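## Task

Bring one cardboard box from lot 451 and one from lot 434 to the desk. Lot numbers are printed on the shelf edge under each spot, and several spots may share a number. Both boxes must rest fully on the desk, with nothing overhanging its edge. Every other cardboard box stays on its own shelf. Skip any lot the storeroom lacks. The task fails if the robot topples or is left leaning.

## Robot and tools

ROBOT. The robot is a Hello Robot Stretch 3 with a single arm. It has a two-wheeled base, a lift that rides up a mast, and a telescoping arm pointing out of the robot's RIGHT side. The base footprint is 0.33 m long by 0.34 m wide with a rounded back. It pivots about the point midway between the drive wheels, 0.05 m behind the front edge. The base cannot drive sideways, so reaching further forward or back means driving the base. With the arm retracted and the wrist folded, a turn sweeps a circle of radius 0.28 m. An unfolded, level gripper reaches outside that circle.

FRAMES. All positions are in metres. The base frame sits on the floor between the drive wheels, with x forward, y to the left and z up. hand_pose is reported in the base frame, at the point where the closed fingertips meet. The odometry frame is the base frame as it was when the scene began. base_odometry counts wheel turns only, so wheel slip shows up as travel. Heading is in radians from -3.142 to 3.142, positive to the left. When turned_by_wheels and turned_by_imu differ by more than 0.15 rad, believe turned_by_imu. base_tilt is in degrees, with positive forward and right meaning a lean that way.

move. One call sends one action. The action holds "base", "joints" or both, and may add "speeds", "pace" or "contact_limits". Alternatively it holds {"servos": "reboot"} and nothing else. "base" takes a single relative command, counted from the base's last reported position: {"translate_m": d} drives d metres, forward positive, -3 to 3; {"rotate_rad": d} spins in place by d radians, left positive, -6.4 to 6.4. "joints" maps joint names to absolute targets:
- lift_m: 0 to 1.1
- arm_m: 0 to 0.52
- wrist_yaw_rad: -1.345 to 4.42; 0 points along the arm, positive swings toward the front
- wrist_pitch_rad: -1.57 to 0.451; 0 is level, negative tips the fingertips down
- wrist_roll_rad: -2.911 to 2.918
- gripper_m: -0.089 to 0.179; larger is wider
- head_pan_rad: -3.953 to 1.73; -1.57 looks along the arm
- head_tilt_rad: -1.53 to 0.419; negative looks down
"pace" is "default" or "max". "speeds" caps the top speed of individual motions by key, and can be no higher than the max pace. The base is limited to 0.10 m/s and 0.63 rad/s unless three conditions all hold: lift_m below 0.30, arm_m below 0.03 and wrist_yaw_rad above 2.54. "contact_limits" goes next to the command it guards:
- arm_m, translate_m, rotate_rad: a motor_effort percentage, 1 to 100
- lift_m: {"down": v, "up": v}, 1 to 100; values below about 12 may trip during free motion
By default the base has no contact stop.
"cameras" is a list drawn from head_camera, nav_camera, wrist_camera and all; [] returns no images. With "blocking" false, the call returns after about 0.5 s while the robot keeps moving. A later move overrides only the joints, or base, that it names. An unknown key makes a call invalid, and an out-of-range value gets it refused. After a refusal or an unrequested stop, the later move, wait and finished_scene calls in the same reply do not run.

wait: {"seconds": 0 to 10, "cameras"}. It returns early once all moves have come to rest. wait(0) reports a non-blocking move under "earlier move".
stop: brakes any motion still running; braked motions read "stopped" and may keep pressing on whatever they touch.
zoom_image: {"camera", "region": [x0,y0,x1,y1]}, with pixels measured from the top-left corner. The region is at most 504 by 504 and must come from the newest images.
finished_scene: {"scene": the current number}. This ends the scene for good, so make no further calls in that reply after ending scene 1.

RESULTS. The "move" line reads "done" when every motion finished; otherwise it shows the worst status. Status words:
- off_target: came to rest short of the target and may still be pushing
- contact_stop: the joint went slack
- time_out: the move ran past 14 s
- torque_fault: the servo shut off; send {"servos": "reboot"}
on_its_own reports behaviour the robot did without a command; there, "held at" is the target, not the reading. motor_effort is a percentage, with the peak shown in brackets. Wrist pitch reads about 45 at full effort and roll about 72. lidar_m gives 12 distances in 30-degree sectors, counter-clockwise from straight ahead (4th left, 7th behind, 10th right), measured in a plane 0.17 m above the floor. It sees table legs but not table tops. wrist_depth_mm and head_depth_mm are 7x7 grids of depth in mm, and "-" means no reading. The head_camera image arrives rotated and needs a quarter turn clockwise; nav_camera needs a quarter turn counterclockwise.

GRIPPER. To grasp, command gripper_m smaller than the object's width. To let go, command at least 0.05 more than the width. Neither the reading nor "done" proves that something is held. Resend the grip if the stall guard has eased it.

SAFETY. Before folding (wrist_yaw_rad 3.0) or unfolding the wrist, put lift_m between 0.32 and 0.95, wrist_pitch_rad at -0.4 and roll near 0. With yaw below -0.4, keep pitch at -0.5 or lower. Pushing against something solid with the gripper more than about 0.45 m up can tip the robot. So can driving while holding or hooking something fixed. If base_tilt shows a lean, pull the gripper away. The wrist and head never stop on contact, so sustained force faults them. Avoid drops, slams, hard hits, letting go of moving objects and knocking boxes off shelves. The scene runs on while you think.

Each tool is called by a JSON object that holds its "fn" and its "kwargs".

## Session

{"fn": "move", "kwargs": {"joints": {"head_pan_rad": -1.1, "head_tilt_rad": -0.4}, "cameras": ["head_camera","nav_camera"]}}

{"fn": "move", "kwargs": {"joints": {"head_pan_rad": -2.9, "head_tilt_rad": -0.3}, "cameras": ["head_camera","nav_camera"]}}

{"fn": "move", "kwargs": {"joints": {"head_pan_rad": 0.8, "head_tilt_rad": -0.3}, "cameras": ["head_camera","nav_camera"]}}

Scene clock: 1.10 s.
move: done
base_odometry: x=+0.000 y=+0.000 heading=+0.000
turned_by_wheels: +0.000
turned_by_imu: +0.000
base_tilt: forward=-0.2 right=-1.3
lidar_m: 0.72 0.73 0.85 1.53 2.66 1.26 1.01 1.11 1.81 1.63 1.40 0.83
head_depth_mm: 1650 1476 1510 1646 1998 1788 1419 / 1711 1813 1890 2010 1985 1807 1407 / 1740 1852 1924 2078 2153 1761 1412 / 1772 1890 1980 2112 2234 1762 1397 / 1776 1846 1963 2034 2124 1741 1388 / 1458 1531 1641 1750 1863 1744 1387 / 1237 1280 1329 1380 1439 1521 1391
base_status: not commanded
joint_positions: lift_m=+0.374 arm_m=+0.001 wrist_yaw_rad=+3.009 wrist_pitch_rad=-0.462 wrist_roll_rad=+0.000 gripper_m=+0.037 head_pan_rad=-1.127 head_tilt_rad=-0.405
joint_status: all done
measured_speeds: all 0
motor_effort: left_wheel=-0.4(0.7) right_wheel=+0.4(1.1) lift_m=+22.8(23.8) arm_m=-4.9(5.1) wrist_yaw_rad=+1.1(1.1) wrist_pitch_rad=+2.0(2.0) wrist_roll_rad=-0.1(0.3) gripper_m=+0.6(0.8) head_pan_rad=+2.2(5.2) head_tilt_rad=-2.5(8.6)
hand_pose: x=+0.0076 y=+0.0712 z=+0.3774 quat_wxyz=(+0.207, +0.697, +0.116, +0.676) (m; base frame)
wrist_depth_mm: - 138 - - - 845 - / - 150 - - - 982 - / - 167 915 - - 954 - / 831 769 203 815 799 794 775 / 705 677 211 668 649 670 667 / 601 596 126 577 129 584 570 / 524 534 287 355 506 517 507
pictures: head_camera (sideways), nav_camera (sideways)
camera_calibration:
head_camera: T_world_to_cam=[[-0.189568, 0.291315, -0.937656, 1.23684], [0.915868, 0.396676, -0.0619221, 0.0746046], [0.353907, -0.870508, -0.342003, 0.39853], [0, 0, 0, 1]] pos_world=[0.0250955, -0.0429814, 1.30065]
nav_camera: T_world_to_cam=[[0.173756, -0.326142, 0.929215, -1.16733], [-0.896414, -0.443052, 0.0121174, 0.0398208], [0.407738, -0.835067, -0.369341, 0.431431], [0, 0, 0, 1]] pos_world=[0.0626158, -0.00279905, 1.24356]

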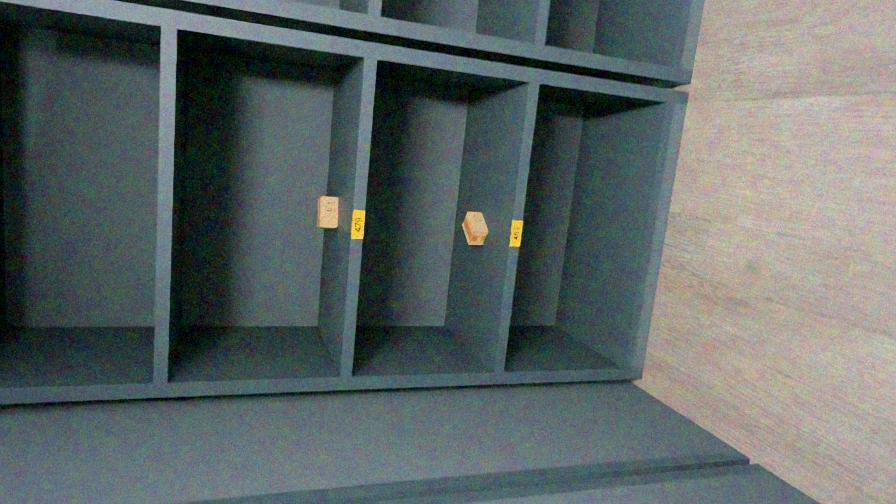

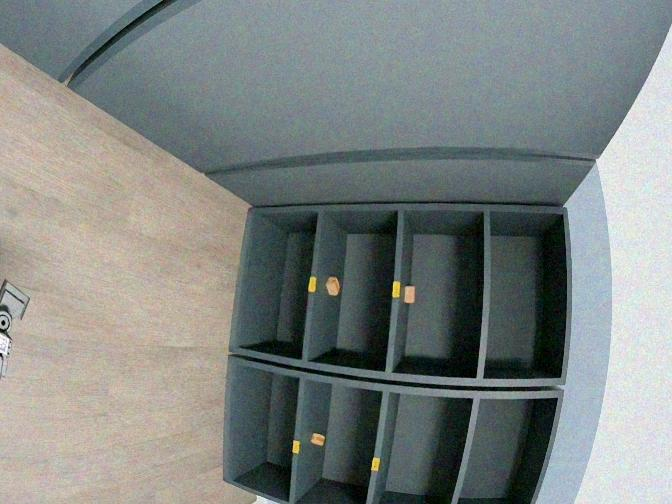

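Scene clock: 3.50 s.
move: done
base_odometry: x=+0.000 y=+0.000 heading=+0.000
turned_by_wheels: +0.000
turned_by_imu: +0.000
base_tilt: forward=-0.4 right=-1.3
lidar_m: 0.72 0.72 0.85 1.53 2.66 1.26 1.01 1.11 1.82 1.62 1.39 0.83
head_depth_mm: 1360 1415 1499 1573 1351 973 1517 / 1355 1426 1488 1571 1345 963 1498 / 1357 1421 1485 1561 1328 961 1544 / 1357 1416 1478 1561 1316 949 1494 / 1357 1413 1476 1568 1400 947 1521 / 1349 1409 1476 1560 1634 1719 1534 / 1339 1390 1460 1536 1621 1702 1515
base_status: not commanded
joint_positions: lift_m=+0.374 arm_m=+0.001 wrist_yaw_rad=+3.009 wrist_pitch_rad=-0.462 wrist_roll_rad=+0.000 gripper_m=+0.037 head_pan_rad=-2.908 head_tilt_rad=-0.300
joint_status: all done
measured_speeds: translate_m=+0.000 rotate_rad=+0.000 lift_m=+0.000 arm_m=+0.000 wrist_yaw_rad=+0.000 wrist_pitch_rad=+0.000 wrist_roll_rad=+0.000 head_pan_rad=+0.024 head_tilt_rad=+0.000
motor_effort: left_wheel=-0.6(1.0) right_wheel=+0.2(1.2) lift_m=+24.4(24.4) arm_m=-9.1(9.1) wrist_yaw_rad=-0.2(2.1) wrist_pitch_rad=+1.9(2.1) wrist_roll_rad=+0.1(0.3) gripper_m=+0.5(0.8) head_pan_rad=+2.6(5.1) head_tilt_rad=+5.7(9.1)
hand_pose: x=+0.0076 y=+0.0712 z=+0.3774 quat_wxyz=(+0.207, +0.697, +0.116, +0.676) (m; base frame)
wrist_depth_mm: - 138 - - - 861 - / - 150 - - - 993 - / - 167 916 - - 942 - / 822 775 204 814 804 797 766 / 711 669 211 655 655 670 670 / 596 603 126 571 129 582 583 / 527 533 287 352 502 511 508
pictures: head_camera (sideways), nav_camera (sideways)
camera_calibration:
head_camera: T_world_to_cam=[[0.227713, 0.101727, -0.9684, 1.27451], [0.191192, -0.979839, -0.0579716, 0.0738963], [-0.954773, -0.171949, -0.242572, 0.277123], [0, 0, 0, 1]] pos_world=[-0.0397621, -0.00959532, 1.30574]
nav_camera: T_world_to_cam=[[-0.259101, -0.0791729, 0.9626, -1.20824], [-0.24535, 0.969338, 0.0136867, 0.0338744], [-0.934168, -0.232627, -0.270582, 0.311048], [0, 0, 0, 1]] pos_world=[-0.0141735, -0.056137, 1.24675]

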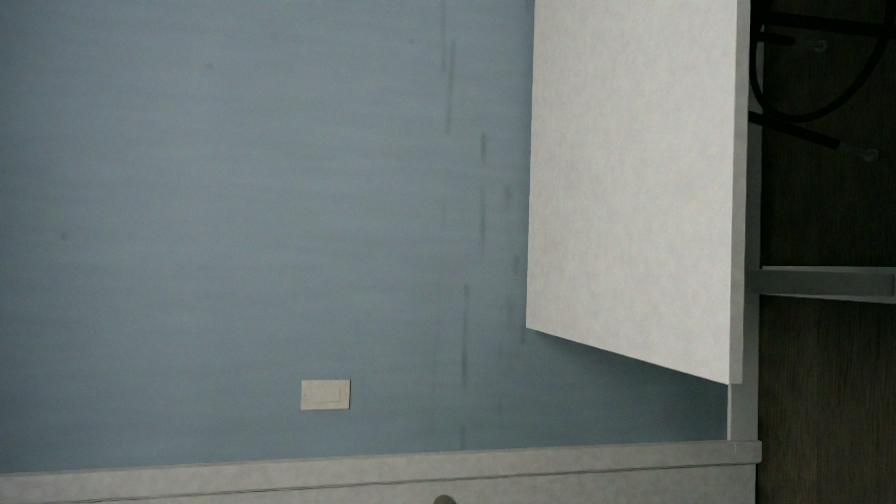

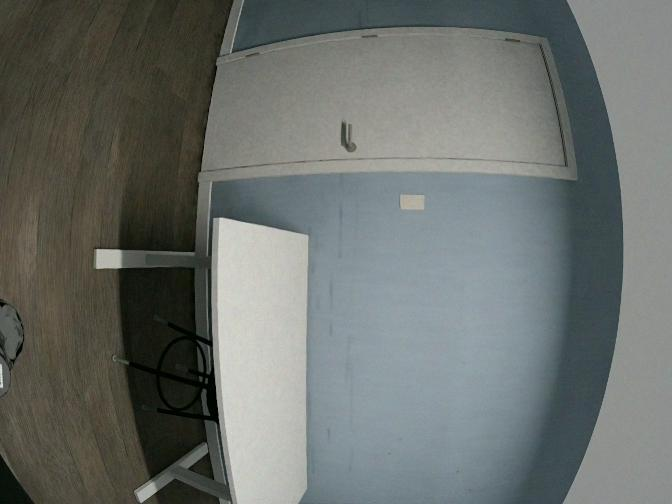

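Scene clock: 6.63 s.
move: done
base_odometry: x=+0.000 y=+0.000 heading=+0.000
turned_by_wheels: +0.000
turned_by_imu: +0.000
base_tilt: forward=-0.5 right=-1.3
lidar_m: 0.72 0.73 0.85 1.53 2.66 1.26 1.01 1.12 1.81 1.63 1.39 0.83
head_depth_mm: 605 625 649 674 702 731 758 / 640 664 690 718 749 781 816 / 679 705 734 766 802 840 882 / 721 753 785 823 864 906 959 / 768 808 846 887 933 987 1044 / 831 872 922 964 1027 1089 1158 / 896 944 997 1059 1127 1202 1291
base_status: not commanded
joint_positions: lift_m=+0.374 arm_m=+0.001 wrist_yaw_rad=+3.009 wrist_pitch_rad=-0.462 wrist_roll_rad=+0.000 gripper_m=+0.037 head_pan_rad=+0.808 head_tilt_rad=-0.300
joint_status: all done
measured_speeds: translate_m=+0.000 rotate_rad=+0.000 lift_m=+0.000 arm_m=+0.000 wrist_yaw_rad=+0.000 wrist_pitch_rad=+0.000 wrist_roll_rad=+0.000 head_pan_rad=-0.024 head_tilt_rad=+0.000
motor_effort: left_wheel=+0.1(0.8) right_wheel=+0.1(1.1) lift_m=+23.6(24.9) arm_m=-12.9(13.4) wrist_yaw_rad=-0.2(1.6) wrist_pitch_rad=+2.0(2.1) wrist_roll_rad=+0.0(0.3) gripper_m=+0.5(1.1) head_pan_rad=-3.0(7.3) head_tilt_rad=+5.0(9.0)
hand_pose: x=+0.0076 y=+0.0712 z=+0.3774 quat_wxyz=(+0.207, +0.697, +0.116, +0.676) (m; base frame)
wrist_depth_mm: - 139 - - - 857 - / - 150 - - - 979 - / - 167 919 - - 937 - / 826 773 203 826 798 800 757 / 699 675 212 659 653 675 669 / 595 596 126 567 129 584 575 / 525 536 289 354 509 513 507
pictures: head_camera (sideways), nav_camera (sideways)
camera_calibration:
head_camera: T_world_to_cam=[[-0.135464, -0.208834, -0.968523, 1.27686], [-0.693061, 0.718542, -0.0579971, 0.0793338], [0.708037, 0.663389, -0.242071, 0.266334], [0, 0, 0, 1]] pos_world=[0.0393777, 0.0329649, 1.30574]
nav_camera: T_world_to_cam=[[0.174084, 0.206918, 0.962746, -1.21112], [0.732871, -0.68023, 0.0136811, 0.0278952], [0.65772, 0.703187, -0.270061, 0.300775], [0, 0, 0, 1]] pos_world=[-0.00743238, 0.0580781, 1.24685]

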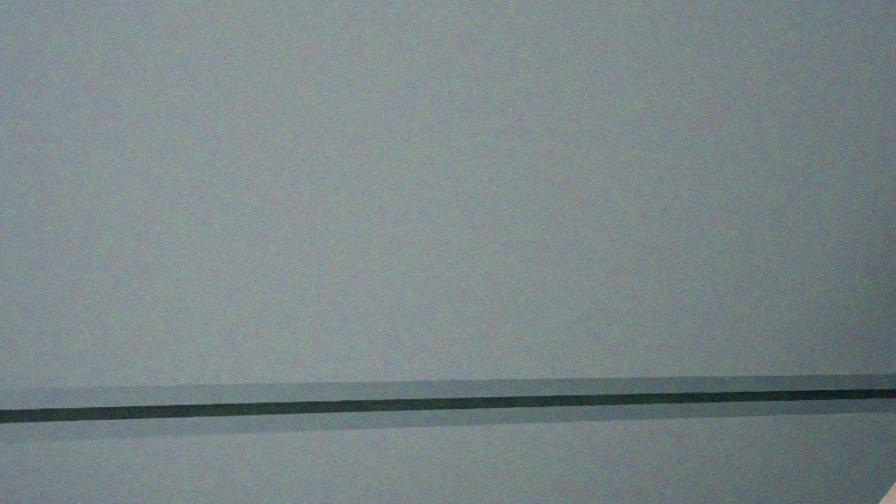

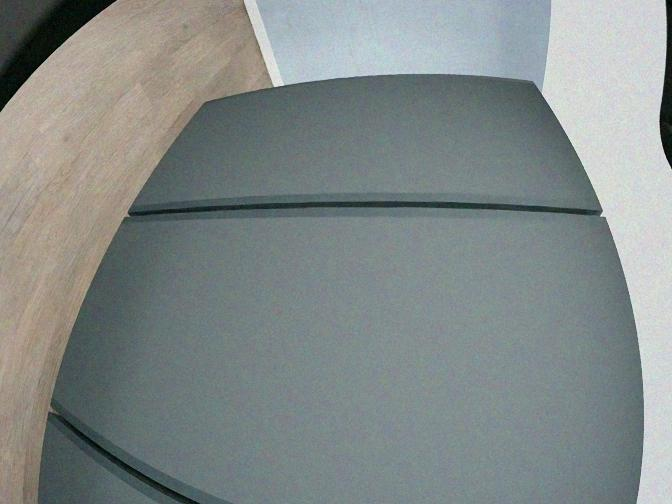

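{"fn": "move", "kwargs": {"joints": {"head_pan_rad": -1.5, "head_tilt_rad": -0.35}, "cameras": ["head_camera"]}}

Scene clock: 14.50 s.
move: done
base_odometry: x=+0.000 y=+0.000 heading=+0.000
turned_by_wheels: +0.000
turned_by_imu: +0.000
base_tilt: forward=-0.3 right=-1.3
lidar_m: 0.72 0.73 0.85 1.53 2.66 1.25 1.01 1.11 1.81 1.63 1.39 0.83
head_depth_mm: 1782 1954 2055 2069 1990 1923 1490 / 1834 1953 2079 2226 2283 1901 1474 / 1832 1923 2049 2169 2250 1895 1484 / 1576 1875 1968 2098 2118 1879 1467 / 1608 1806 1901 1996 1869 1822 1464 / 1742 1805 1913 2016 2082 1809 1456 / 1698 1765 1856 1984 2064 1786 1449
base_status: not commanded
joint_positions: lift_m=+0.374 arm_m=+0.001 wrist_yaw_rad=+3.009 wrist_pitch_rad=-0.462 wrist_roll_rad=+0.000 gripper_m=+0.037 head_pan_rad=-1.508 head_tilt_rad=-0.350
joint_status: all done
measured_speeds: translate_m=+0.000 rotate_rad=+0.000 lift_m=+0.000 arm_m=+0.000 wrist_yaw_rad=+0.000 wrist_pitch_rad=+0.000 wrist_roll_rad=+0.000 head_pan_rad=+0.024 head_tilt_rad=+0.000
motor_effort: left_wheel=-0.1(0.7) right_wheel=+0.2(1.4) lift_m=+25.1(25.6) arm_m=-12.3(13.2) wrist_yaw_rad=+0.1(1.6) wrist_pitch_rad=+1.9(2.0) wrist_roll_rad=+0.1(0.4) gripper_m=+0.4(1.0) head_pan_rad=+3.9(5.0) head_tilt_rad=-4.0(7.8)
hand_pose: x=+0.0076 y=+0.0712 z=+0.3774 quat_wxyz=(+0.207, +0.697, +0.116, +0.676) (m; base frame)
wrist_depth_mm: - 139 - - - 863 - / - 150 - - - 991 - / - 167 931 - - 950 - / 829 765 203 812 801 806 769 / 698 669 211 658 660 678 659 / 604 593 126 576 129 584 576 / 532 541 289 355 503 509 510
pictures: head_camera (sideways)
camera_calibration:
head_camera: T_world_to_cam=[[-0.0645418, 0.289219, -0.955085, 1.2589], [0.997895, 0.0247607, -0.0599368, 0.0715444], [0.00631366, -0.956943, -0.290209, 0.333214], [0, 0, 0, 1]] pos_world=[0.00775418, -0.0470041, 1.30335]

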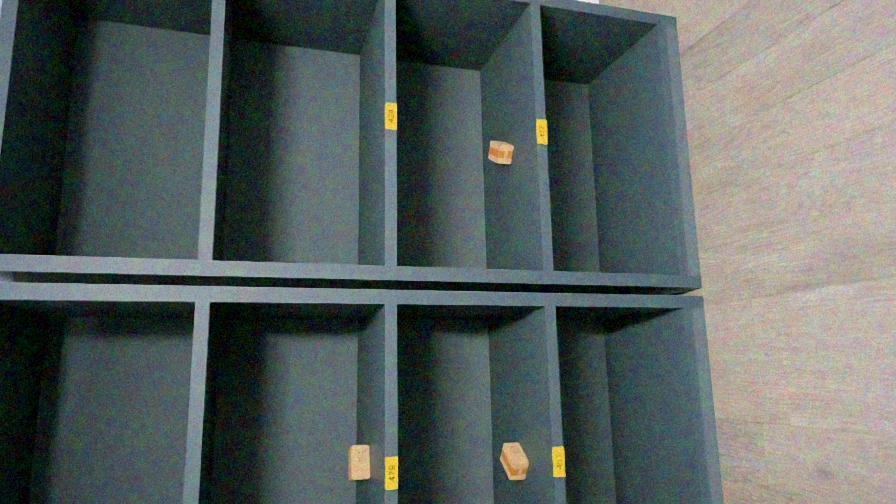

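{"fn": "zoom_image", "kwargs": {"camera": "head_camera", "region": [378, 98, 404, 134]}}

{"fn": "zoom_image", "kwargs": {"camera": "head_camera", "region": [528, 114, 554, 150]}}

{"fn": "zoom_image", "kwargs": {"camera": "head_camera", "region": [378, 454, 404, 492]}}

{"fn": "zoom_image", "kwargs": {"camera": "head_camera", "region": [545, 442, 571, 480]}}

Scaled by 14.000 from the camera's 896x504 image, which has a finer 1280x720 frame.

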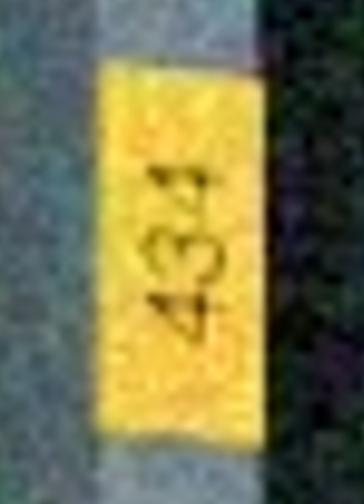

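Scaled by 14.000 from the camera's 896x504 image, which has a finer 1280x720 frame.

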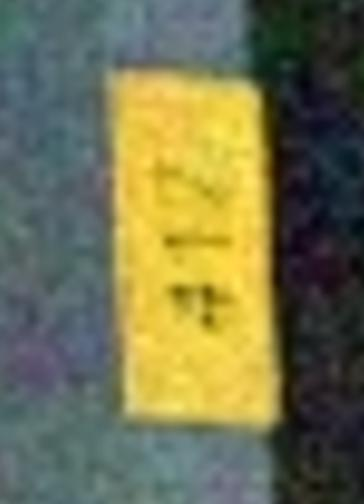

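Scaled by 13.263 from the camera's 896x504 image, which has a finer 1280x720 frame.

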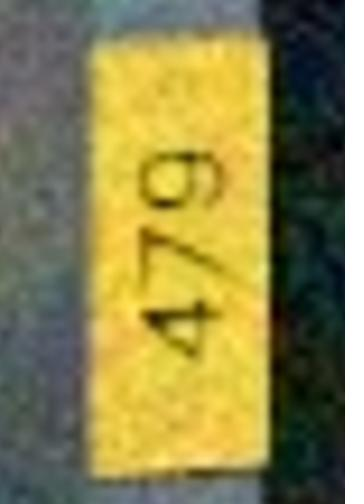

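Scaled by 13.263 from the camera's 896x504 image, which has a finer 1280x720 frame.

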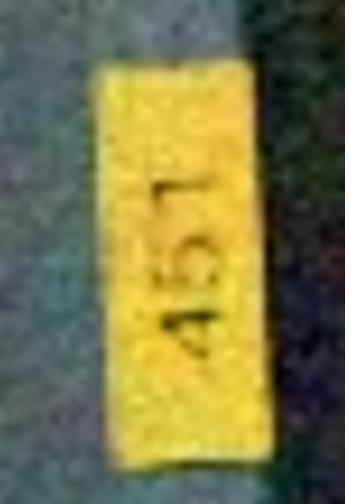

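{"fn": "move", "kwargs": {"base": {"rotate_rad": -1.18}, "joints": {"head_pan_rad": 0.3, "head_tilt_rad": -0.5}, "cameras": []}}

{"fn": "move", "kwargs": {"base": {"translate_m": 0.932}, "joints": {"lift_m": 0.56}, "pace": "max", "cameras": []}}

{"fn": "move", "kwargs": {"base": {"rotate_rad": 1.501}, "joints": {"wrist_yaw_rad": 0.0, "gripper_m": 0.179, "head_pan_rad": -1.57, "head_tilt_rad": -0.6}, "cameras": []}}

{"fn": "move", "kwargs": {"joints": {"wrist_pitch_rad": 0.0}}}

Scene clock: 94.37 s.
move: done
base_odometry: x=+0.000 y=+0.000 heading=-1.180
turned_by_wheels: -1.180
turned_by_imu: -1.160
base_tilt: forward=-0.3 right=-1.2
lidar_m: 1.74 0.89 0.73 0.72 0.80 1.26 2.65 1.64 1.01 1.11 1.70 1.62
head_depth_mm: 1642 1802 1906 1922 2006 1627 1324 / 1700 1884 2019 2050 1965 1611 1316 / 1492 1692 1869 2020 1994 1602 1308 / 1330 1464 1618 1802 1907 1587 1298 / 1117 1204 1314 1430 1601 1581 1298 / 963 1025 1103 1187 1291 1399 1288 / 848 894 942 1010 1082 1162 1221
base_status: done
joint_positions: lift_m=+0.374 arm_m=+0.001 wrist_yaw_rad=+3.009 wrist_pitch_rad=-0.462 wrist_roll_rad=+0.000 gripper_m=+0.037 head_pan_rad=+0.303 head_tilt_rad=-0.503
joint_status: all done
measured_speeds: all 0
motor_effort: left_wheel=+7.8(12.1) right_wheel=-10.1(13.2) lift_m=+26.1(26.9) arm_m=-12.8(13.5) wrist_yaw_rad=-1.1(1.6) wrist_pitch_rad=+1.9(2.0) wrist_roll_rad=+0.0(0.3) gripper_m=+0.4(1.0) head_pan_rad=-3.5(6.0) head_tilt_rad=+4.0(7.3)
hand_pose: x=+0.0076 y=+0.0712 z=+0.3774 quat_wxyz=(+0.207, +0.697, +0.116, +0.676) (m; base frame)
wrist_depth_mm: 764 138 - - - - - / - 151 161 - - - - / 943 167 176 - - - - / 833 762 203 804 801 816 792 / 692 683 211 661 658 669 674 / 595 591 126 569 129 588 572 / 525 536 288 352 505 514 511
pictures: none
No camera images: "cameras" was empty.

Scene clock: 104.67 s.
move: done
base_odometry: x=+0.355 y=-0.862 heading=-1.180
turned_by_wheels: +0.000
turned_by_imu: +0.000
base_tilt: forward=-0.3 right=-1.1
lidar_m: 1.15 0.70 0.57 0.57 0.63 0.99 3.53 1.56 1.54 1.70 1.42 0.78
head_depth_mm: 833 985 1045 790 1206 966 1188 / 861 1027 1083 835 1248 963 1237 / 889 1087 1144 887 1237 1024 1234 / 878 1015 1050 1152 1224 1371 1230 / 755 830 901 948 1084 1178 1234 / 708 759 826 896 994 1089 1203 / 662 699 744 791 847 910 989
base_status: done
joint_positions: lift_m=+0.560 arm_m=+0.001 wrist_yaw_rad=+3.009 wrist_pitch_rad=-0.463 wrist_roll_rad=+0.000 gripper_m=+0.037 head_pan_rad=+0.300 head_tilt_rad=-0.500
joint_status: all done
measured_speeds: all 0
motor_effort: left_wheel=+3.1(12.3) right_wheel=+6.8(10.4) lift_m=+30.3(34.2) arm_m=-9.7(13.4) wrist_yaw_rad=+0.2(2.1) wrist_pitch_rad=+2.1(2.3) wrist_roll_rad=-0.1(0.4) gripper_m=+0.9(1.0) head_pan_rad=-3.1(4.2) head_tilt_rad=+4.4(5.1)
hand_pose: x=+0.0076 y=+0.0711 z=+0.5627 quat_wxyz=(+0.208, +0.697, +0.117, +0.676) (m; base frame)
wrist_depth_mm: - 139 - - - 559 - / - 151 161 - - 608 - / 757 167 175 - - 667 - / 859 186 192 - - 734 - / 927 895 212 152 159 867 - / 809 819 126 792 129 800 795 / 713 744 287 695 681 698 693
pictures: none
No camera images: "cameras" was empty.

Scene clock: 108.17 s.
move: done
base_odometry: x=+0.355 y=-0.862 heading=+0.321
turned_by_wheels: +1.501
turned_by_imu: +1.476
base_tilt: forward=-0.2 right=-1.2
lidar_m: 0.57 0.61 0.89 3.53 2.24 1.54 1.70 1.45 0.78 1.15 0.75 0.58
head_depth_mm: 923 1013 927 1029 1032 1020 1175 / 938 1024 912 1274 1102 1286 1196 / 939 1032 897 1282 1097 1349 1200 / 951 1041 881 1280 1085 1353 1206 / 955 1048 873 1292 1081 1343 1208 / 965 1058 858 1305 1072 1363 1207 / 969 1061 849 1249 1064 1296 1215
base_status: done
joint_positions: lift_m=+0.560 arm_m=+0.001 wrist_yaw_rad=+0.003 wrist_pitch_rad=-0.463 wrist_roll_rad=+0.000 gripper_m=+0.179 head_pan_rad=-1.572 head_tilt_rad=-0.600
joint_status: all done
measured_speeds: all 0
motor_effort: left_wheel=-8.1(12.4) right_wheel=+8.9(12.4) lift_m=+30.1(31.1) arm_m=-13.0(13.6) wrist_yaw_rad=-2.8(6.6) wrist_pitch_rad=+2.1(2.2) wrist_roll_rad=-0.2(0.3) gripper_m=+0.8(83.6) head_pan_rad=+3.2(5.4) head_tilt_rad=-5.2(10.4)
hand_pose: x=-0.0209 y=-0.3641 z=+0.5627 quat_wxyz=(+0.689, +0.163, -0.688, -0.161) (m; base frame)
wrist_depth_mm: - - - 589 - - - / - - - - - - - / - - - - - 930 - / - - - - - - - / - 143 - - - 777 561 / - 140 785 759 - - - / - 700 701 711 697 685 105
pictures: none
No camera images: "cameras" was empty.

Scene clock: 109.23 s.
move: done
base_odometry: x=+0.355 y=-0.862 heading=+0.321
turned_by_wheels: +0.000
turned_by_imu: +0.000
base_tilt: forward=-0.4 right=-1.2
lidar_m: 0.57 0.61 0.89 3.54 2.25 1.54 1.70 1.45 0.78 1.16 0.75 0.58
head_depth_mm: 931 1014 926 1031 1033 1022 1167 / 934 1029 907 1272 1108 1292 1203 / 942 1036 901 1281 1098 1355 1193 / 951 1043 885 1278 1085 1350 1209 / 960 1051 874 1288 1082 1348 1192 / 964 1062 862 1300 1072 1364 1205 / 971 1054 847 1244 1067 1296 1215
base_status: not commanded
joint_positions: lift_m=+0.560 arm_m=+0.001 wrist_yaw_rad=+0.003 wrist_pitch_rad=-0.023 wrist_roll_rad=+0.000 gripper_m=+0.179 head_pan_rad=-1.570 head_tilt_rad=-0.600
joint_status: all done
measured_speeds: all 0
motor_effort: left_wheel=-8.3(8.5) right_wheel=+8.9(9.3) lift_m=+30.1(30.7) arm_m=-12.9(13.2) wrist_yaw_rad=-2.9(4.2) wrist_pitch_rad=+3.8(6.2) wrist_roll_rad=-0.1(0.3) gripper_m=+0.3(1.0) head_pan_rad=+3.2(4.0) head_tilt_rad=-5.4(5.9)
hand_pose: x=-0.0207 y=-0.4012 z=+0.6686 quat_wxyz=(+0.707, +0.010, -0.707, -0.007) (m; base frame)
wrist_depth_mm: - - - - - - - / - - - - - - - / - - - - - - - / - - - 678 - 851 - / - 143 - - - - - / - 126 - - - - - / - - - - - - 105
pictures: head_camera (sideways), nav_camera (sideways), wrist_camera
camera_calibration:
head_camera: T_world_to_cam=[[-0.0465856, 0.520168, -0.852793, 1.12529], [0.99749, -0.0213416, -0.0675076, 0.0813667], [-0.0533153, -0.853797, -0.517868, 0.629841], [0, 0, 0, 1]] pos_world=[0.00484014, -0.0458482, 1.29131]
nav_camera: T_world_to_cam=[[0.0173543, -0.5427, 0.839747, -1.04969], [-0.999794, -0.0182353, 0.00887701, 0.0447738], [0.0104955, -0.839728, -0.542905, 0.659739], [0, 0, 0, 1]] pos_world=[0.056057, -0.0148489, 1.23925]
wrist_camera: T_world_to_cam=[[-0.998846, -0.0470995, -0.00935888, -0.0266635], [-0.00140536, 0.223482, -0.974707, 0.773827], [0.0479998, -0.973569, -0.223291, -0.0740564], [0, 0, 0, 1]] pos_world=[-0.0219906, -0.246291, 0.737469]

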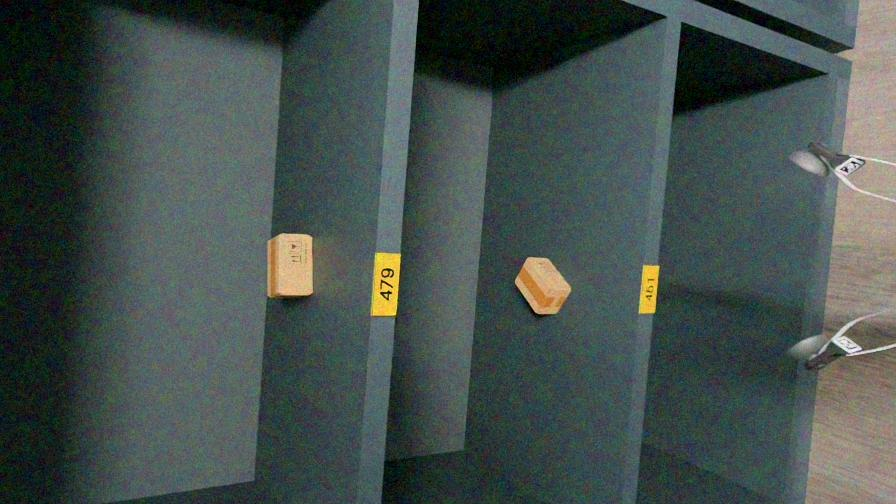

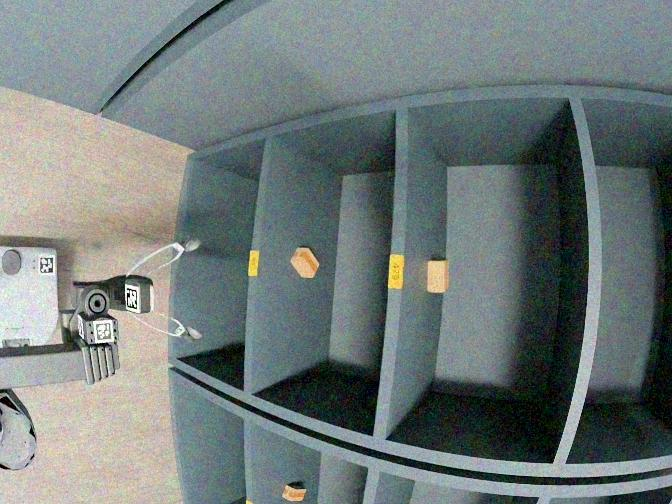

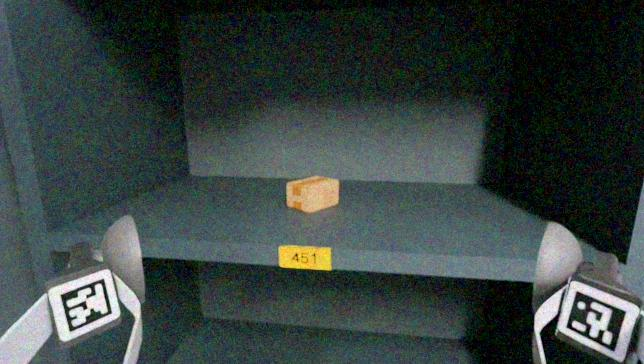

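{"fn": "move", "kwargs": {"base": {"rotate_rad": 0.47}, "cameras": []}}

{"fn": "move", "kwargs": {"base": {"translate_m": -0.349}, "cameras": ["wrist_camera", "head_camera"]}}

Scene clock: 162.37 s.
move: done
base_odometry: x=+0.355 y=-0.862 heading=+0.790
turned_by_wheels: +0.470
turned_by_imu: +0.463
base_tilt: forward=-0.6 right=-1.1
lidar_m: 0.60 0.83 2.48 2.01 1.73 1.69 1.45 0.78 1.16 0.79 0.59 0.57
head_depth_mm: 949 1023 925 1210 1055 969 1173 / 996 1082 912 1299 1105 1327 1182 / 930 1058 901 1339 1102 1392 1202 / 779 864 892 1120 1130 1357 1226 / 719 791 867 985 1124 1291 1194 / 672 729 793 872 965 1092 1163 / 598 642 692 752 824 910 1014
base_status: done
joint_positions: lift_m=+0.560 arm_m=+0.001 wrist_yaw_rad=+0.003 wrist_pitch_rad=-0.023 wrist_roll_rad=+0.000 gripper_m=+0.179 head_pan_rad=-1.570 head_tilt_rad=-0.600
joint_status: not commanded
measured_speeds: all 0
motor_effort: left_wheel=-8.7(12.7) right_wheel=+8.3(13.1) lift_m=+29.3(30.4) arm_m=-12.3(12.9) wrist_yaw_rad=-3.2(4.4) wrist_pitch_rad=+3.8(4.0) wrist_roll_rad=-0.2(0.3) gripper_m=+0.6(1.0) head_pan_rad=+2.9(3.8) head_tilt_rad=-4.0(5.4)
hand_pose: x=-0.0207 y=-0.4012 z=+0.6687 quat_wxyz=(+0.707, +0.009, -0.707, -0.008) (m; base frame)
wrist_depth_mm: 372 434 - - - - - / 378 437 - - 922 - - / 384 439 - - 953 - - / 391 448 - - - - - / 387 145 - - - - 559 / 118 126 - - - - - / 395 454 - - - - 105
pictures: none
No camera images: "cameras" was empty.

Scene clock: 167.00 s.
move: done
base_odometry: x=+0.110 y=-1.109 heading=+0.790
turned_by_wheels: +0.000
turned_by_imu: +0.000
base_tilt: forward=-0.3 right=-1.2
lidar_m: 0.90 1.26 3.72 1.44 1.45 1.40 1.10 0.54 0.53 1.02 0.89 0.86
head_depth_mm: 794 862 889 605 1076 886 773 / 837 906 914 630 1106 877 1113 / 887 964 822 660 1099 878 1131 / 943 1018 832 1248 1049 948 1152 / 995 1097 871 1313 1080 1301 1162 / 953 1031 861 1233 1078 1360 1216 / 853 910 906 1061 1110 1305 1209
base_status: done
joint_positions: lift_m=+0.560 arm_m=+0.001 wrist_yaw_rad=+0.003 wrist_pitch_rad=-0.023 wrist_roll_rad=+0.000 gripper_m=+0.179 head_pan_rad=-1.570 head_tilt_rad=-0.600
joint_status: not commanded
measured_speeds: all 0
motor_effort: left_wheel=-8.0(12.6) right_wheel=-4.7(11.4) lift_m=+29.1(30.2) arm_m=-12.1(13.6) wrist_yaw_rad=-1.5(4.1) wrist_pitch_rad=+3.8(3.9) wrist_roll_rad=+0.0(0.3) gripper_m=+0.1(1.2) head_pan_rad=+2.9(3.8) head_tilt_rad=-3.7(4.9)
hand_pose: x=-0.0207 y=-0.4012 z=+0.6687 quat_wxyz=(+0.707, +0.009, -0.707, -0.007) (m; base frame)
wrist_depth_mm: - - - - - - - / - - - - - - - / - - - - - - - / - - - 602 - - - / - 143 - - - - - / - 126 - - - - - / - - - - - 307 105
pictures: head_camera (sideways), wrist_camera
camera_calibration:
head_camera: T_world_to_cam=[[-0.0467928, 0.520154, -0.85279, 1.12529], [0.997502, -0.0208901, -0.0674751, 0.0813449], [-0.0529123, -0.853817, -0.517877, 0.629851], [0, 0, 0, 1]] pos_world=[0.00484066, -0.045848, 1.29131]
wrist_camera: T_world_to_cam=[[-0.998865, -0.0467141, -0.00924886, -0.0266487], [-0.00140682, 0.22308, -0.974799, 0.773892], [0.0476001, -0.97368, -0.222893, -0.0743634], [0, 0, 0, 1]] pos_world=[-0.02199, -0.246291, 0.737568]

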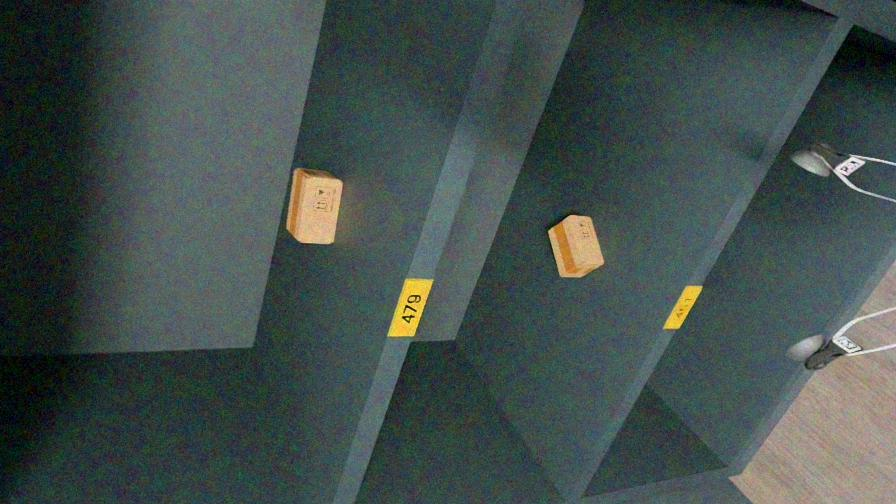

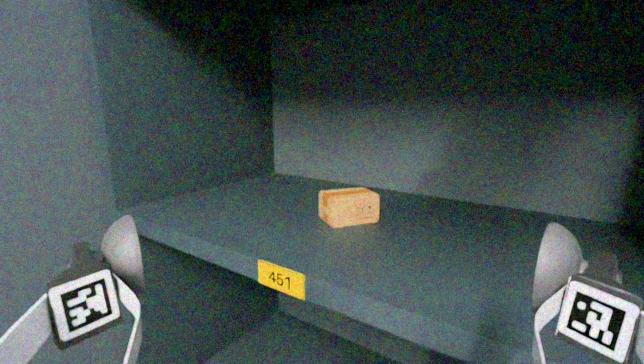

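{"fn": "move", "kwargs": {"base": {"translate_m": -0.013}, "joints": {"lift_m": 0.51}, "cameras": []}}

{"fn": "move", "kwargs": {"joints": {"arm_m": 0.27}, "contact_limits": {"arm_m": 40}, "cameras": ["wrist_camera"]}}

Scene clock: 181.73 s.
move: done
base_odometry: x=+0.101 y=-1.119 heading=+0.790
turned_by_wheels: +0.000
turned_by_imu: +0.000
base_tilt: forward=-0.3 right=-1.1
lidar_m: 0.92 1.28 3.73 1.44 1.43 1.39 1.09 1.00 0.52 1.02 0.90 0.88
head_depth_mm: 792 854 881 605 1068 886 761 / 832 902 912 626 1104 880 1115 / 881 956 838 659 1098 874 1166 / 929 1018 824 1238 1047 925 1155 / 991 1092 872 1314 1082 1278 1149 / 964 1050 861 1244 1072 1373 1213 / 861 923 909 1084 1125 1336 1209
base_status: done
joint_positions: lift_m=+0.510 arm_m=+0.001 wrist_yaw_rad=+0.003 wrist_pitch_rad=-0.022 wrist_roll_rad=+0.000 gripper_m=+0.179 head_pan_rad=-1.570 head_tilt_rad=-0.600
joint_status: all done
measured_speeds: all 0
motor_effort: left_wheel=-4.9(10.4) right_wheel=-5.6(9.2) lift_m=+25.5(26.5) arm_m=-12.5(13.1) wrist_yaw_rad=-3.1(4.2) wrist_pitch_rad=+3.7(3.8) wrist_roll_rad=-0.3(0.3) gripper_m=+1.1(1.1) head_pan_rad=+2.1(2.9) head_tilt_rad=-3.0(4.1)
hand_pose: x=-0.0208 y=-0.4012 z=+0.6190 quat_wxyz=(+0.707, +0.009, -0.707, -0.007) (m; base frame)
wrist_depth_mm: - - 927 - - - - / - - 945 - - - - / - - 979 - - - - / - - - 574 - - - / - 142 - - - - - / - 126 - - 320 300 - / - - - - - - 105
pictures: none
No camera images: "cameras" was empty.

Scene clock: 184.93 s.
move: done
base_odometry: x=+0.101 y=-1.119 heading=+0.790
turned_by_wheels: +0.000
turned_by_imu: +0.000
base_tilt: forward=-0.4 right=-1.1
lidar_m: 0.92 1.28 3.72 1.43 1.43 1.39 1.09 1.00 0.52 1.02 0.90 0.88
head_depth_mm: 791 853 885 603 1075 887 762 / 833 902 915 626 1096 878 1090 / 881 956 838 658 1099 873 590 / 929 1021 828 1235 1050 697 1075 / 989 1085 874 1319 1084 1282 1183 / 963 1045 863 1246 1075 1369 1218 / 860 922 904 1081 1115 1327 1215
base_status: not commanded
joint_positions: lift_m=+0.510 arm_m=+0.270 wrist_yaw_rad=+0.003 wrist_pitch_rad=-0.022 wrist_roll_rad=+0.000 gripper_m=+0.179 head_pan_rad=-1.570 head_tilt_rad=-0.600
joint_status: all done
measured_speeds: all 0
motor_effort: left_wheel=-5.0(5.6) right_wheel=-6.9(7.0) lift_m=+28.1(31.1) arm_m=+13.1(15.5) wrist_yaw_rad=-2.8(4.4) wrist_pitch_rad=+3.7(3.7) wrist_roll_rad=+0.3(0.4) gripper_m=+0.6(1.1) head_pan_rad=+2.2(3.6) head_tilt_rad=-3.5(4.1)
contact_limits: arm_m 40 (drawing in: default 31, maximum 55; extending or still: default 40, maximum 69)
hand_pose: x=-0.0208 y=-0.6706 z=+0.6190 quat_wxyz=(+0.707, +0.009, -0.707, -0.007) (m; base frame)
wrist_depth_mm: - - 682 - - - - / - - 701 - - - - / - - 735 - - - - / - - - - - - - / - 142 - 309 322 - - / - 144 297 297 297 281 - / 222 221 232 232 232 222 105
pictures: wrist_camera
camera_calibration:
wrist_camera: T_world_to_cam=[[-0.998865, -0.0467254, -0.00920145, -0.0397334], [-0.00140231, 0.22199, -0.975048, 0.784955], [0.0476021, -0.973929, -0.221804, -0.348672], [0, 0, 0, 1]] pos_world=[-0.02199, -0.51569, 0.687667]

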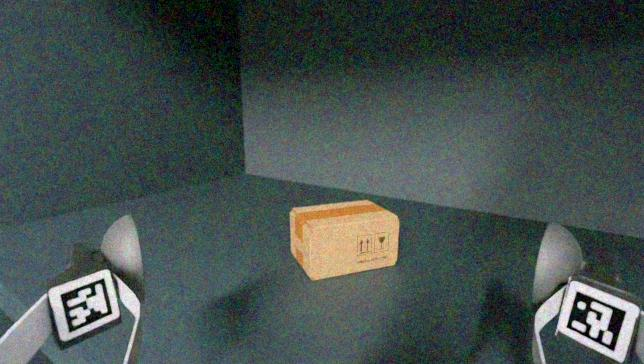

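{"fn": "move", "kwargs": {"joints": {"lift_m": 0.472}, "contact_limits": {"lift_m": {"down": 14}}, "cameras": []}}

{"fn": "move", "kwargs": {"joints": {"arm_m": 0.435}, "speeds": {"arm_m": 0.1}, "contact_limits": {"arm_m": 40}, "cameras": ["wrist_camera"]}}

Scene clock: 198.83 s.
move: done
base_odometry: x=+0.101 y=-1.119 heading=+0.790
turned_by_wheels: +0.000
turned_by_imu: +0.000
base_tilt: forward=-0.4 right=-1.1
lidar_m: 0.92 1.28 3.71 1.44 1.43 1.39 1.09 1.00 0.52 1.01 0.90 0.88
head_depth_mm: 788 849 884 605 1072 888 760 / 830 900 912 628 1102 881 1115 / 879 955 839 659 1096 876 610 / 931 1024 826 1236 1046 851 662 / 986 1087 873 1309 1081 1284 1185 / 969 1047 861 1241 1074 1370 1212 / 860 926 905 1077 1115 1323 1210
base_status: not commanded
joint_positions: lift_m=+0.472 arm_m=+0.270 wrist_yaw_rad=+0.003 wrist_pitch_rad=-0.022 wrist_roll_rad=+0.000 gripper_m=+0.179 head_pan_rad=-1.570 head_tilt_rad=-0.600
joint_status: all done
measured_speeds: all 0
motor_effort: left_wheel=-5.3(5.7) right_wheel=-5.9(6.9) lift_m=+23.3(25.4) arm_m=+6.5(9.0) wrist_yaw_rad=-2.1(4.4) wrist_pitch_rad=+3.6(3.7) wrist_roll_rad=+0.1(0.3) gripper_m=+0.2(1.0) head_pan_rad=+1.9(2.6) head_tilt_rad=-3.1(3.2)
contact_limits: arm_m 40 (drawing in: default 31, maximum 55; extending or still: default 40, maximum 69); lift_m down 14 (down: maximum 72; up: maximum 65)
hand_pose: x=-0.0208 y=-0.6706 z=+0.5810 quat_wxyz=(+0.707, +0.009, -0.707, -0.007) (m; base frame)
wrist_depth_mm: - - 679 - - - - / - - 708 - - - - / - - 734 - - - - / - - - 304 314 - - / 287 268 287 293 290 288 291 / - 200 224 223 222 224 223 / - 170 173 174 174 174 105
pictures: none
No camera images: "cameras" was empty.

Scene clock: 201.47 s.
move: done
base_odometry: x=+0.101 y=-1.119 heading=+0.790
turned_by_wheels: +0.000
turned_by_imu: +0.000
base_tilt: forward=-0.3 right=-1.3
lidar_m: 0.91 1.28 3.73 1.43 1.43 1.39 1.09 1.00 0.52 1.01 0.90 0.87
head_depth_mm: 790 851 883 604 1072 886 761 / 834 899 913 627 1108 881 1100 / 879 954 841 659 1098 766 625 / 931 1017 824 1231 1044 797 1156 / 991 1086 871 1313 1074 1275 1177 / 966 1038 859 1244 1077 1368 1213 / 862 922 907 1085 1117 1323 1211
base_status: not commanded
joint_positions: lift_m=+0.472 arm_m=+0.435 wrist_yaw_rad=+0.003 wrist_pitch_rad=-0.022 wrist_roll_rad=+0.000 gripper_m=+0.179 head_pan_rad=-1.570 head_tilt_rad=-0.600
joint_status: all done
measured_speeds: all 0
motor_effort: left_wheel=-5.0(5.6) right_wheel=-6.6(6.9) lift_m=+25.9(26.5) arm_m=+12.7(15.1) wrist_yaw_rad=-2.8(4.2) wrist_pitch_rad=+3.5(3.7) wrist_roll_rad=+0.1(0.3) gripper_m=+0.2(0.9) head_pan_rad=+1.3(2.6) head_tilt_rad=-2.6(3.4)
contact_limits: arm_m 40 (drawing in: default 31, maximum 55; extending or still: default 40, maximum 69); lift_m down 14 (down: maximum 72; up: maximum 65)
hand_pose: x=-0.0208 y=-0.8356 z=+0.5810 quat_wxyz=(+0.707, +0.009, -0.707, -0.007) (m; base frame)
wrist_depth_mm: - - 531 - - 321 285 / - - 553 - - 325 294 / - - 568 - - 328 298 / - - - - - 333 307 / 287 268 266 162 175 289 300 / - 200 211 134 149 223 222 / 159 166 166 137 157 173 105
pictures: wrist_camera
camera_calibration:
wrist_camera: T_world_to_cam=[[-0.998865, -0.0467254, -0.00920145, -0.0477927], [-0.00140231, 0.22199, -0.975048, 0.784532], [0.0476021, -0.973929, -0.221804, -0.517799], [0, 0, 0, 1]] pos_world=[-0.02199, -0.68069, 0.649667]

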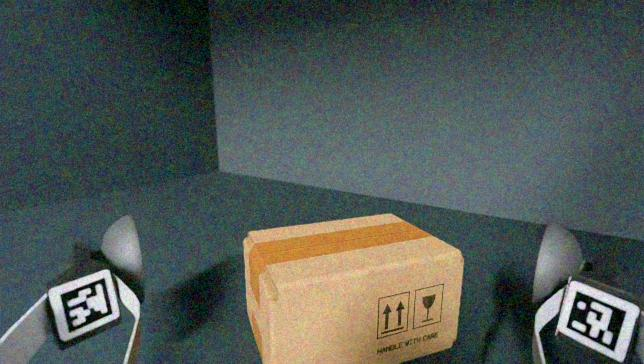

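{"fn": "move", "kwargs": {"joints": {"gripper_m": 0.05}, "cameras": ["wrist_camera"]}}

{"fn": "move", "kwargs": {"joints": {"lift_m": 0.53}, "speeds": {"lift_m": 0.05}, "cameras": ["wrist_camera"]}}

Scene clock: 209.57 s.
move: done
base_odometry: x=+0.101 y=-1.119 heading=+0.790
turned_by_wheels: +0.000
turned_by_imu: +0.000
base_tilt: forward=-0.4 right=-1.2
lidar_m: 0.92 1.28 3.71 1.44 1.43 1.39 1.09 1.00 0.52 1.01 0.90 0.88
head_depth_mm: 792 853 883 603 1070 884 760 / 832 904 914 627 1104 881 1093 / 879 959 835 659 1099 766 625 / 925 1018 825 1240 1040 795 1159 / 989 1086 875 1318 1083 1270 1176 / 968 1046 861 1243 1072 1365 1216 / 857 921 910 1079 1117 1333 1209
base_status: not commanded
joint_positions: lift_m=+0.472 arm_m=+0.435 wrist_yaw_rad=+0.001 wrist_pitch_rad=-0.022 wrist_roll_rad=+0.000 gripper_m=+0.051 head_pan_rad=-1.570 head_tilt_rad=-0.600
joint_status: all done
measured_speeds: all 0
motor_effort: left_wheel=-4.2(5.5) right_wheel=-6.5(6.7) lift_m=+30.8(31.3) arm_m=-0.1(4.8) wrist_yaw_rad=+0.4(3.6) wrist_pitch_rad=+3.5(3.7) wrist_roll_rad=-0.1(0.3) gripper_m=-15.3(88.5) head_pan_rad=+1.3(2.1) head_tilt_rad=-2.0(3.0)
contact_limits: arm_m 40 (drawing in: default 31, maximum 55; extending or still: default 40, maximum 69); lift_m down 14 (down: maximum 72; up: maximum 65)
hand_pose: x=-0.0213 y=-0.8356 z=+0.5810 quat_wxyz=(+0.707, +0.008, -0.707, -0.008) (m; base frame)
wrist_depth_mm: - - 536 - - 317 286 / - - 552 - - 324 294 / - - 566 - - 329 299 / - - - - - 331 306 / 287 287 153 162 159 311 300 / 222 222 132 141 149 211 223 / 181 160 136 143 157 159 174
pictures: wrist_camera
camera_calibration:
wrist_camera: T_world_to_cam=[[-0.998964, -0.0445671, -0.00924022, -0.0464978], [-0.00088492, 0.221995, -0.975047, 0.784546], [0.0455063, -0.974029, -0.221804, -0.517904], [0, 0, 0, 1]] pos_world=[-0.0221875, -0.680691, 0.649667]

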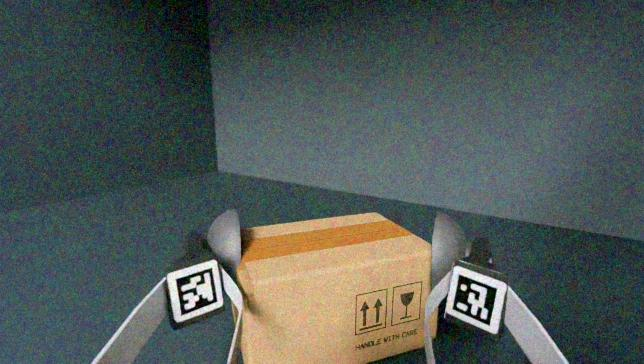

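Scene clock: 211.27 s.
move: done
base_odometry: x=+0.101 y=-1.119 heading=+0.790
turned_by_wheels: +0.000
turned_by_imu: +0.000
base_tilt: forward=-0.4 right=-1.3
lidar_m: 0.92 1.28 3.73 1.44 1.43 1.39 1.09 1.00 0.52 1.01 0.90 0.88
head_depth_mm: 792 852 878 602 1074 885 758 / 831 900 910 627 1107 878 1092 / 881 953 839 660 1097 672 574 / 934 1021 827 1235 985 870 1157 / 989 1085 873 1320 1073 1272 1180 / 961 1048 861 1243 1075 1363 1216 / 864 924 909 1078 1112 1324 1216
base_status: not commanded
joint_positions: lift_m=+0.530 arm_m=+0.435 wrist_yaw_rad=+0.001 wrist_pitch_rad=-0.025 wrist_roll_rad=+0.000 gripper_m=+0.051 head_pan_rad=-1.570 head_tilt_rad=-0.600
joint_status: all done
measured_speeds: all 0
motor_effort: left_wheel=-5.1(5.4) right_wheel=-6.4(7.0) lift_m=+31.8(33.9) arm_m=-4.1(4.1) wrist_yaw_rad=-0.8(2.9) wrist_pitch_rad=+4.3(4.3) wrist_roll_rad=+0.0(0.3) gripper_m=-15.8(15.8) head_pan_rad=+1.4(1.9) head_tilt_rad=-2.2(2.6)
contact_limits: arm_m 40 (drawing in: default 31, maximum 55; extending or still: default 40, maximum 69)
hand_pose: x=-0.0213 y=-0.8355 z=+0.6382 quat_wxyz=(+0.707, +0.009, -0.707, -0.009) (m; base frame)
wrist_depth_mm: - - 532 - - 323 285 / - - 549 - - 324 293 / - - 570 - - 328 299 / - - 586 - - 331 307 / - - 153 162 154 336 313 / 311 123 132 141 149 296 312 / 270 238 134 143 158 237 260
pictures: wrist_camera
camera_calibration:
wrist_camera: T_world_to_cam=[[-0.998964, -0.0445363, -0.00938615, -0.045845], [-0.000885023, 0.225191, -0.974314, 0.84249], [0.045506, -0.973296, -0.224997, -0.502448], [0, 0, 0, 1]] pos_world=[-0.0221875, -0.680794, 0.707371]

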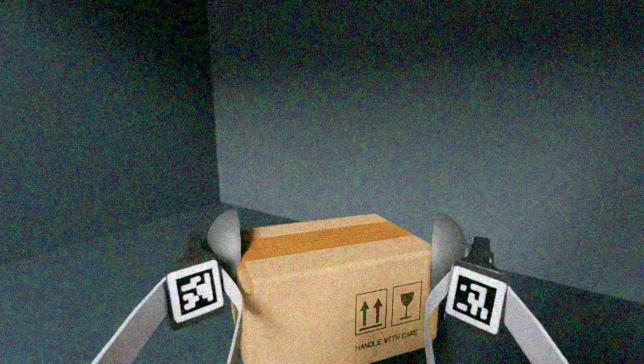

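{"fn": "move", "kwargs": {"joints": {"arm_m": 0.01}, "cameras": []}}

{"fn": "move", "kwargs": {"base": {"translate_m": 0.35}, "joints": {"lift_m": 0.8}, "cameras": []}}

{"fn": "move", "kwargs": {"base": {"rotate_rad": -1.916}, "joints": {"head_pan_rad": -1.57, "head_tilt_rad": -0.6}, "cameras": ["nav_camera", "wrist_camera"]}}

Scene clock: 252.87 s.
move: done
base_odometry: x=+0.101 y=-1.119 heading=+0.790
turned_by_wheels: +0.000
turned_by_imu: +0.000
base_tilt: forward=-0.3 right=-1.1
lidar_m: 0.91 1.28 3.73 1.44 1.43 1.39 1.09 1.00 0.52 1.01 0.90 0.88
head_depth_mm: 790 856 883 604 1075 885 762 / 831 902 915 630 1103 880 1120 / 878 956 837 658 1098 878 1142 / 933 1019 825 1229 1089 922 661 / 990 1090 872 1322 1085 1271 1169 / 965 1047 861 1240 1072 1365 1215 / 862 920 907 1084 1115 1330 1214
base_status: not commanded
joint_positions: lift_m=+0.530 arm_m=+0.010 wrist_yaw_rad=+0.001 wrist_pitch_rad=-0.026 wrist_roll_rad=+0.000 gripper_m=+0.051 head_pan_rad=-1.570 head_tilt_rad=-0.600
joint_status: all done
measured_speeds: all 0
motor_effort: left_wheel=-5.0(5.6) right_wheel=-6.3(6.9) lift_m=+31.3(32.2) arm_m=-12.9(14.8) wrist_yaw_rad=-1.4(2.8) wrist_pitch_rad=+4.3(4.4) wrist_roll_rad=+0.1(0.6) gripper_m=-15.3(16.0) head_pan_rad=+0.8(1.5) head_tilt_rad=-1.4(2.2)
hand_pose: x=-0.0213 y=-0.4105 z=+0.6380 quat_wxyz=(+0.707, +0.010, -0.707, -0.009) (m; base frame)
wrist_depth_mm: - - 898 - - - - / - - 944 - - - - / - - 957 - - - - / - - - - - - - / - - 153 163 154 - - / - - 132 141 149 125 315 / - - 132 143 155 272 262
pictures: none
No camera images: "cameras" was empty.

Scene clock: 257.50 s.
move: done
base_odometry: x=+0.347 y=-0.870 heading=+0.790
turned_by_wheels: +0.000
turned_by_imu: +0.000
base_tilt: forward=-0.3 right=-1.2
lidar_m: 0.61 0.85 2.53 2.36 1.73 1.68 1.44 0.77 1.15 0.80 0.60 0.58
head_depth_mm: 942 1015 927 1200 1115 966 1204 / 991 1075 911 1292 1107 1326 1201 / 951 1069 895 1332 1097 1287 1173 / 793 884 910 1148 1087 487 324 / 716 795 878 984 1097 1293 1220 / 683 741 807 888 989 1109 1192 / 611 656 705 765 840 928 1035
base_status: done
joint_positions: lift_m=+0.800 arm_m=+0.010 wrist_yaw_rad=+0.001 wrist_pitch_rad=-0.027 wrist_roll_rad=+0.000 gripper_m=+0.051 head_pan_rad=-1.570 head_tilt_rad=-0.600
joint_status: all done
measured_speeds: all 0
motor_effort: left_wheel=+0.0(9.4) right_wheel=+10.5(12.8) lift_m=+30.9(34.6) arm_m=-11.5(13.5) wrist_yaw_rad=-0.3(2.5) wrist_pitch_rad=+4.4(4.5) wrist_roll_rad=+0.1(0.3) gripper_m=-15.8(15.9) head_pan_rad=+0.1(1.1) head_tilt_rad=-0.3(1.9)
hand_pose: x=-0.0213 y=-0.4105 z=+0.9078 quat_wxyz=(+0.707, +0.010, -0.707, -0.009) (m; base frame)
wrist_depth_mm: 376 434 - - 892 - - / 383 442 - - - - 529 / 389 448 - - - - - / 395 446 - - - - - / 403 452 153 163 162 - - / 409 447 132 141 149 125 - / 399 - 133 143 156 - -
pictures: none
No camera images: "cameras" was empty.

Scene clock: 261.63 s.
move: done
base_odometry: x=+0.347 y=-0.870 heading=-1.125
turned_by_wheels: -1.916
turned_by_imu: -1.885
base_tilt: forward=-0.3 right=-1.2
lidar_m: 1.11 0.69 0.58 0.58 0.66 1.09 3.55 1.54 1.69 1.68 1.36 0.77
head_depth_mm: 1345 1466 1613 1783 1871 1487 1277 / 1366 1499 1650 1831 1883 1496 1273 / 1391 1529 1690 1889 1850 1402 1175 / 1421 1554 1736 1933 1837 487 324 / 1475 1624 1787 2021 1823 1427 1220 / 1515 1662 1845 2050 1763 1455 1217 / 1179 1261 1400 1497 1701 1437 1216
base_status: done
joint_positions: lift_m=+0.800 arm_m=+0.010 wrist_yaw_rad=+0.001 wrist_pitch_rad=-0.027 wrist_roll_rad=+0.000 gripper_m=+0.051 head_pan_rad=-1.570 head_tilt_rad=-0.600
joint_status: all done
measured_speeds: all 0
motor_effort: left_wheel=+7.9(11.9) right_wheel=-10.7(13.5) lift_m=+27.1(31.2) arm_m=-12.2(13.4) wrist_yaw_rad=-1.8(2.6) wrist_pitch_rad=+4.4(4.5) wrist_roll_rad=+0.1(0.3) gripper_m=-15.7(16.0) head_pan_rad=-0.2(0.8) head_tilt_rad=-0.4(1.5)
hand_pose: x=-0.0213 y=-0.4105 z=+0.9078 quat_wxyz=(+0.707, +0.010, -0.707, -0.009) (m; base frame)
wrist_depth_mm: - - - - - - - / - - - - - - - / - - - - - - - / - - - - - - - / - - 160 175 163 - - / 863 - 132 141 149 - - / - - 134 142 157 - -
pictures: nav_camera (sideways), wrist_camera
camera_calibration:
nav_camera: T_world_to_cam=[[0.0175718, -0.542693, 0.839747, -1.0497], [-0.999786, -0.0186881, 0.00884326, 0.0448108], [0.0108941, -0.839723, -0.542905, 0.659716], [0, 0, 0, 1]] pos_world=[0.0560593, -0.0148499, 1.23925]
wrist_camera: T_world_to_cam=[[-0.998964, -0.0445223, -0.00944991, -0.0243233], [-0.000884957, 0.226587, -0.973991, 1.00972], [0.0455055, -0.972973, -0.226392, -0.0267458], [0, 0, 0, 1]] pos_world=[-0.0221875, -0.255895, 0.977172]

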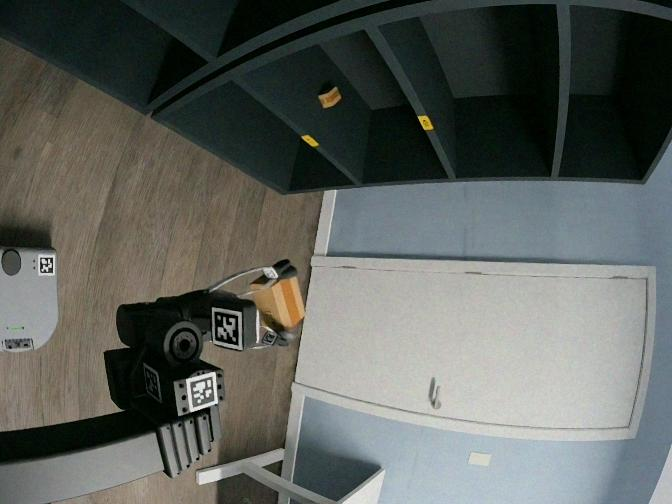

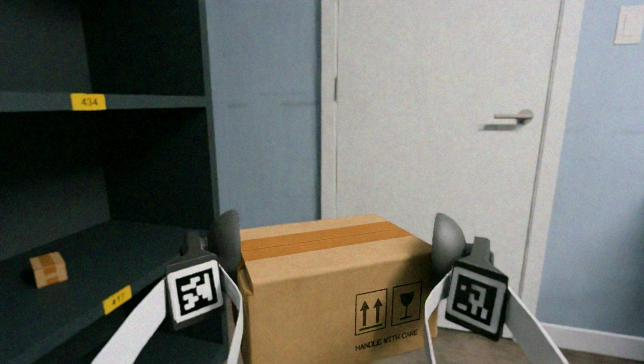

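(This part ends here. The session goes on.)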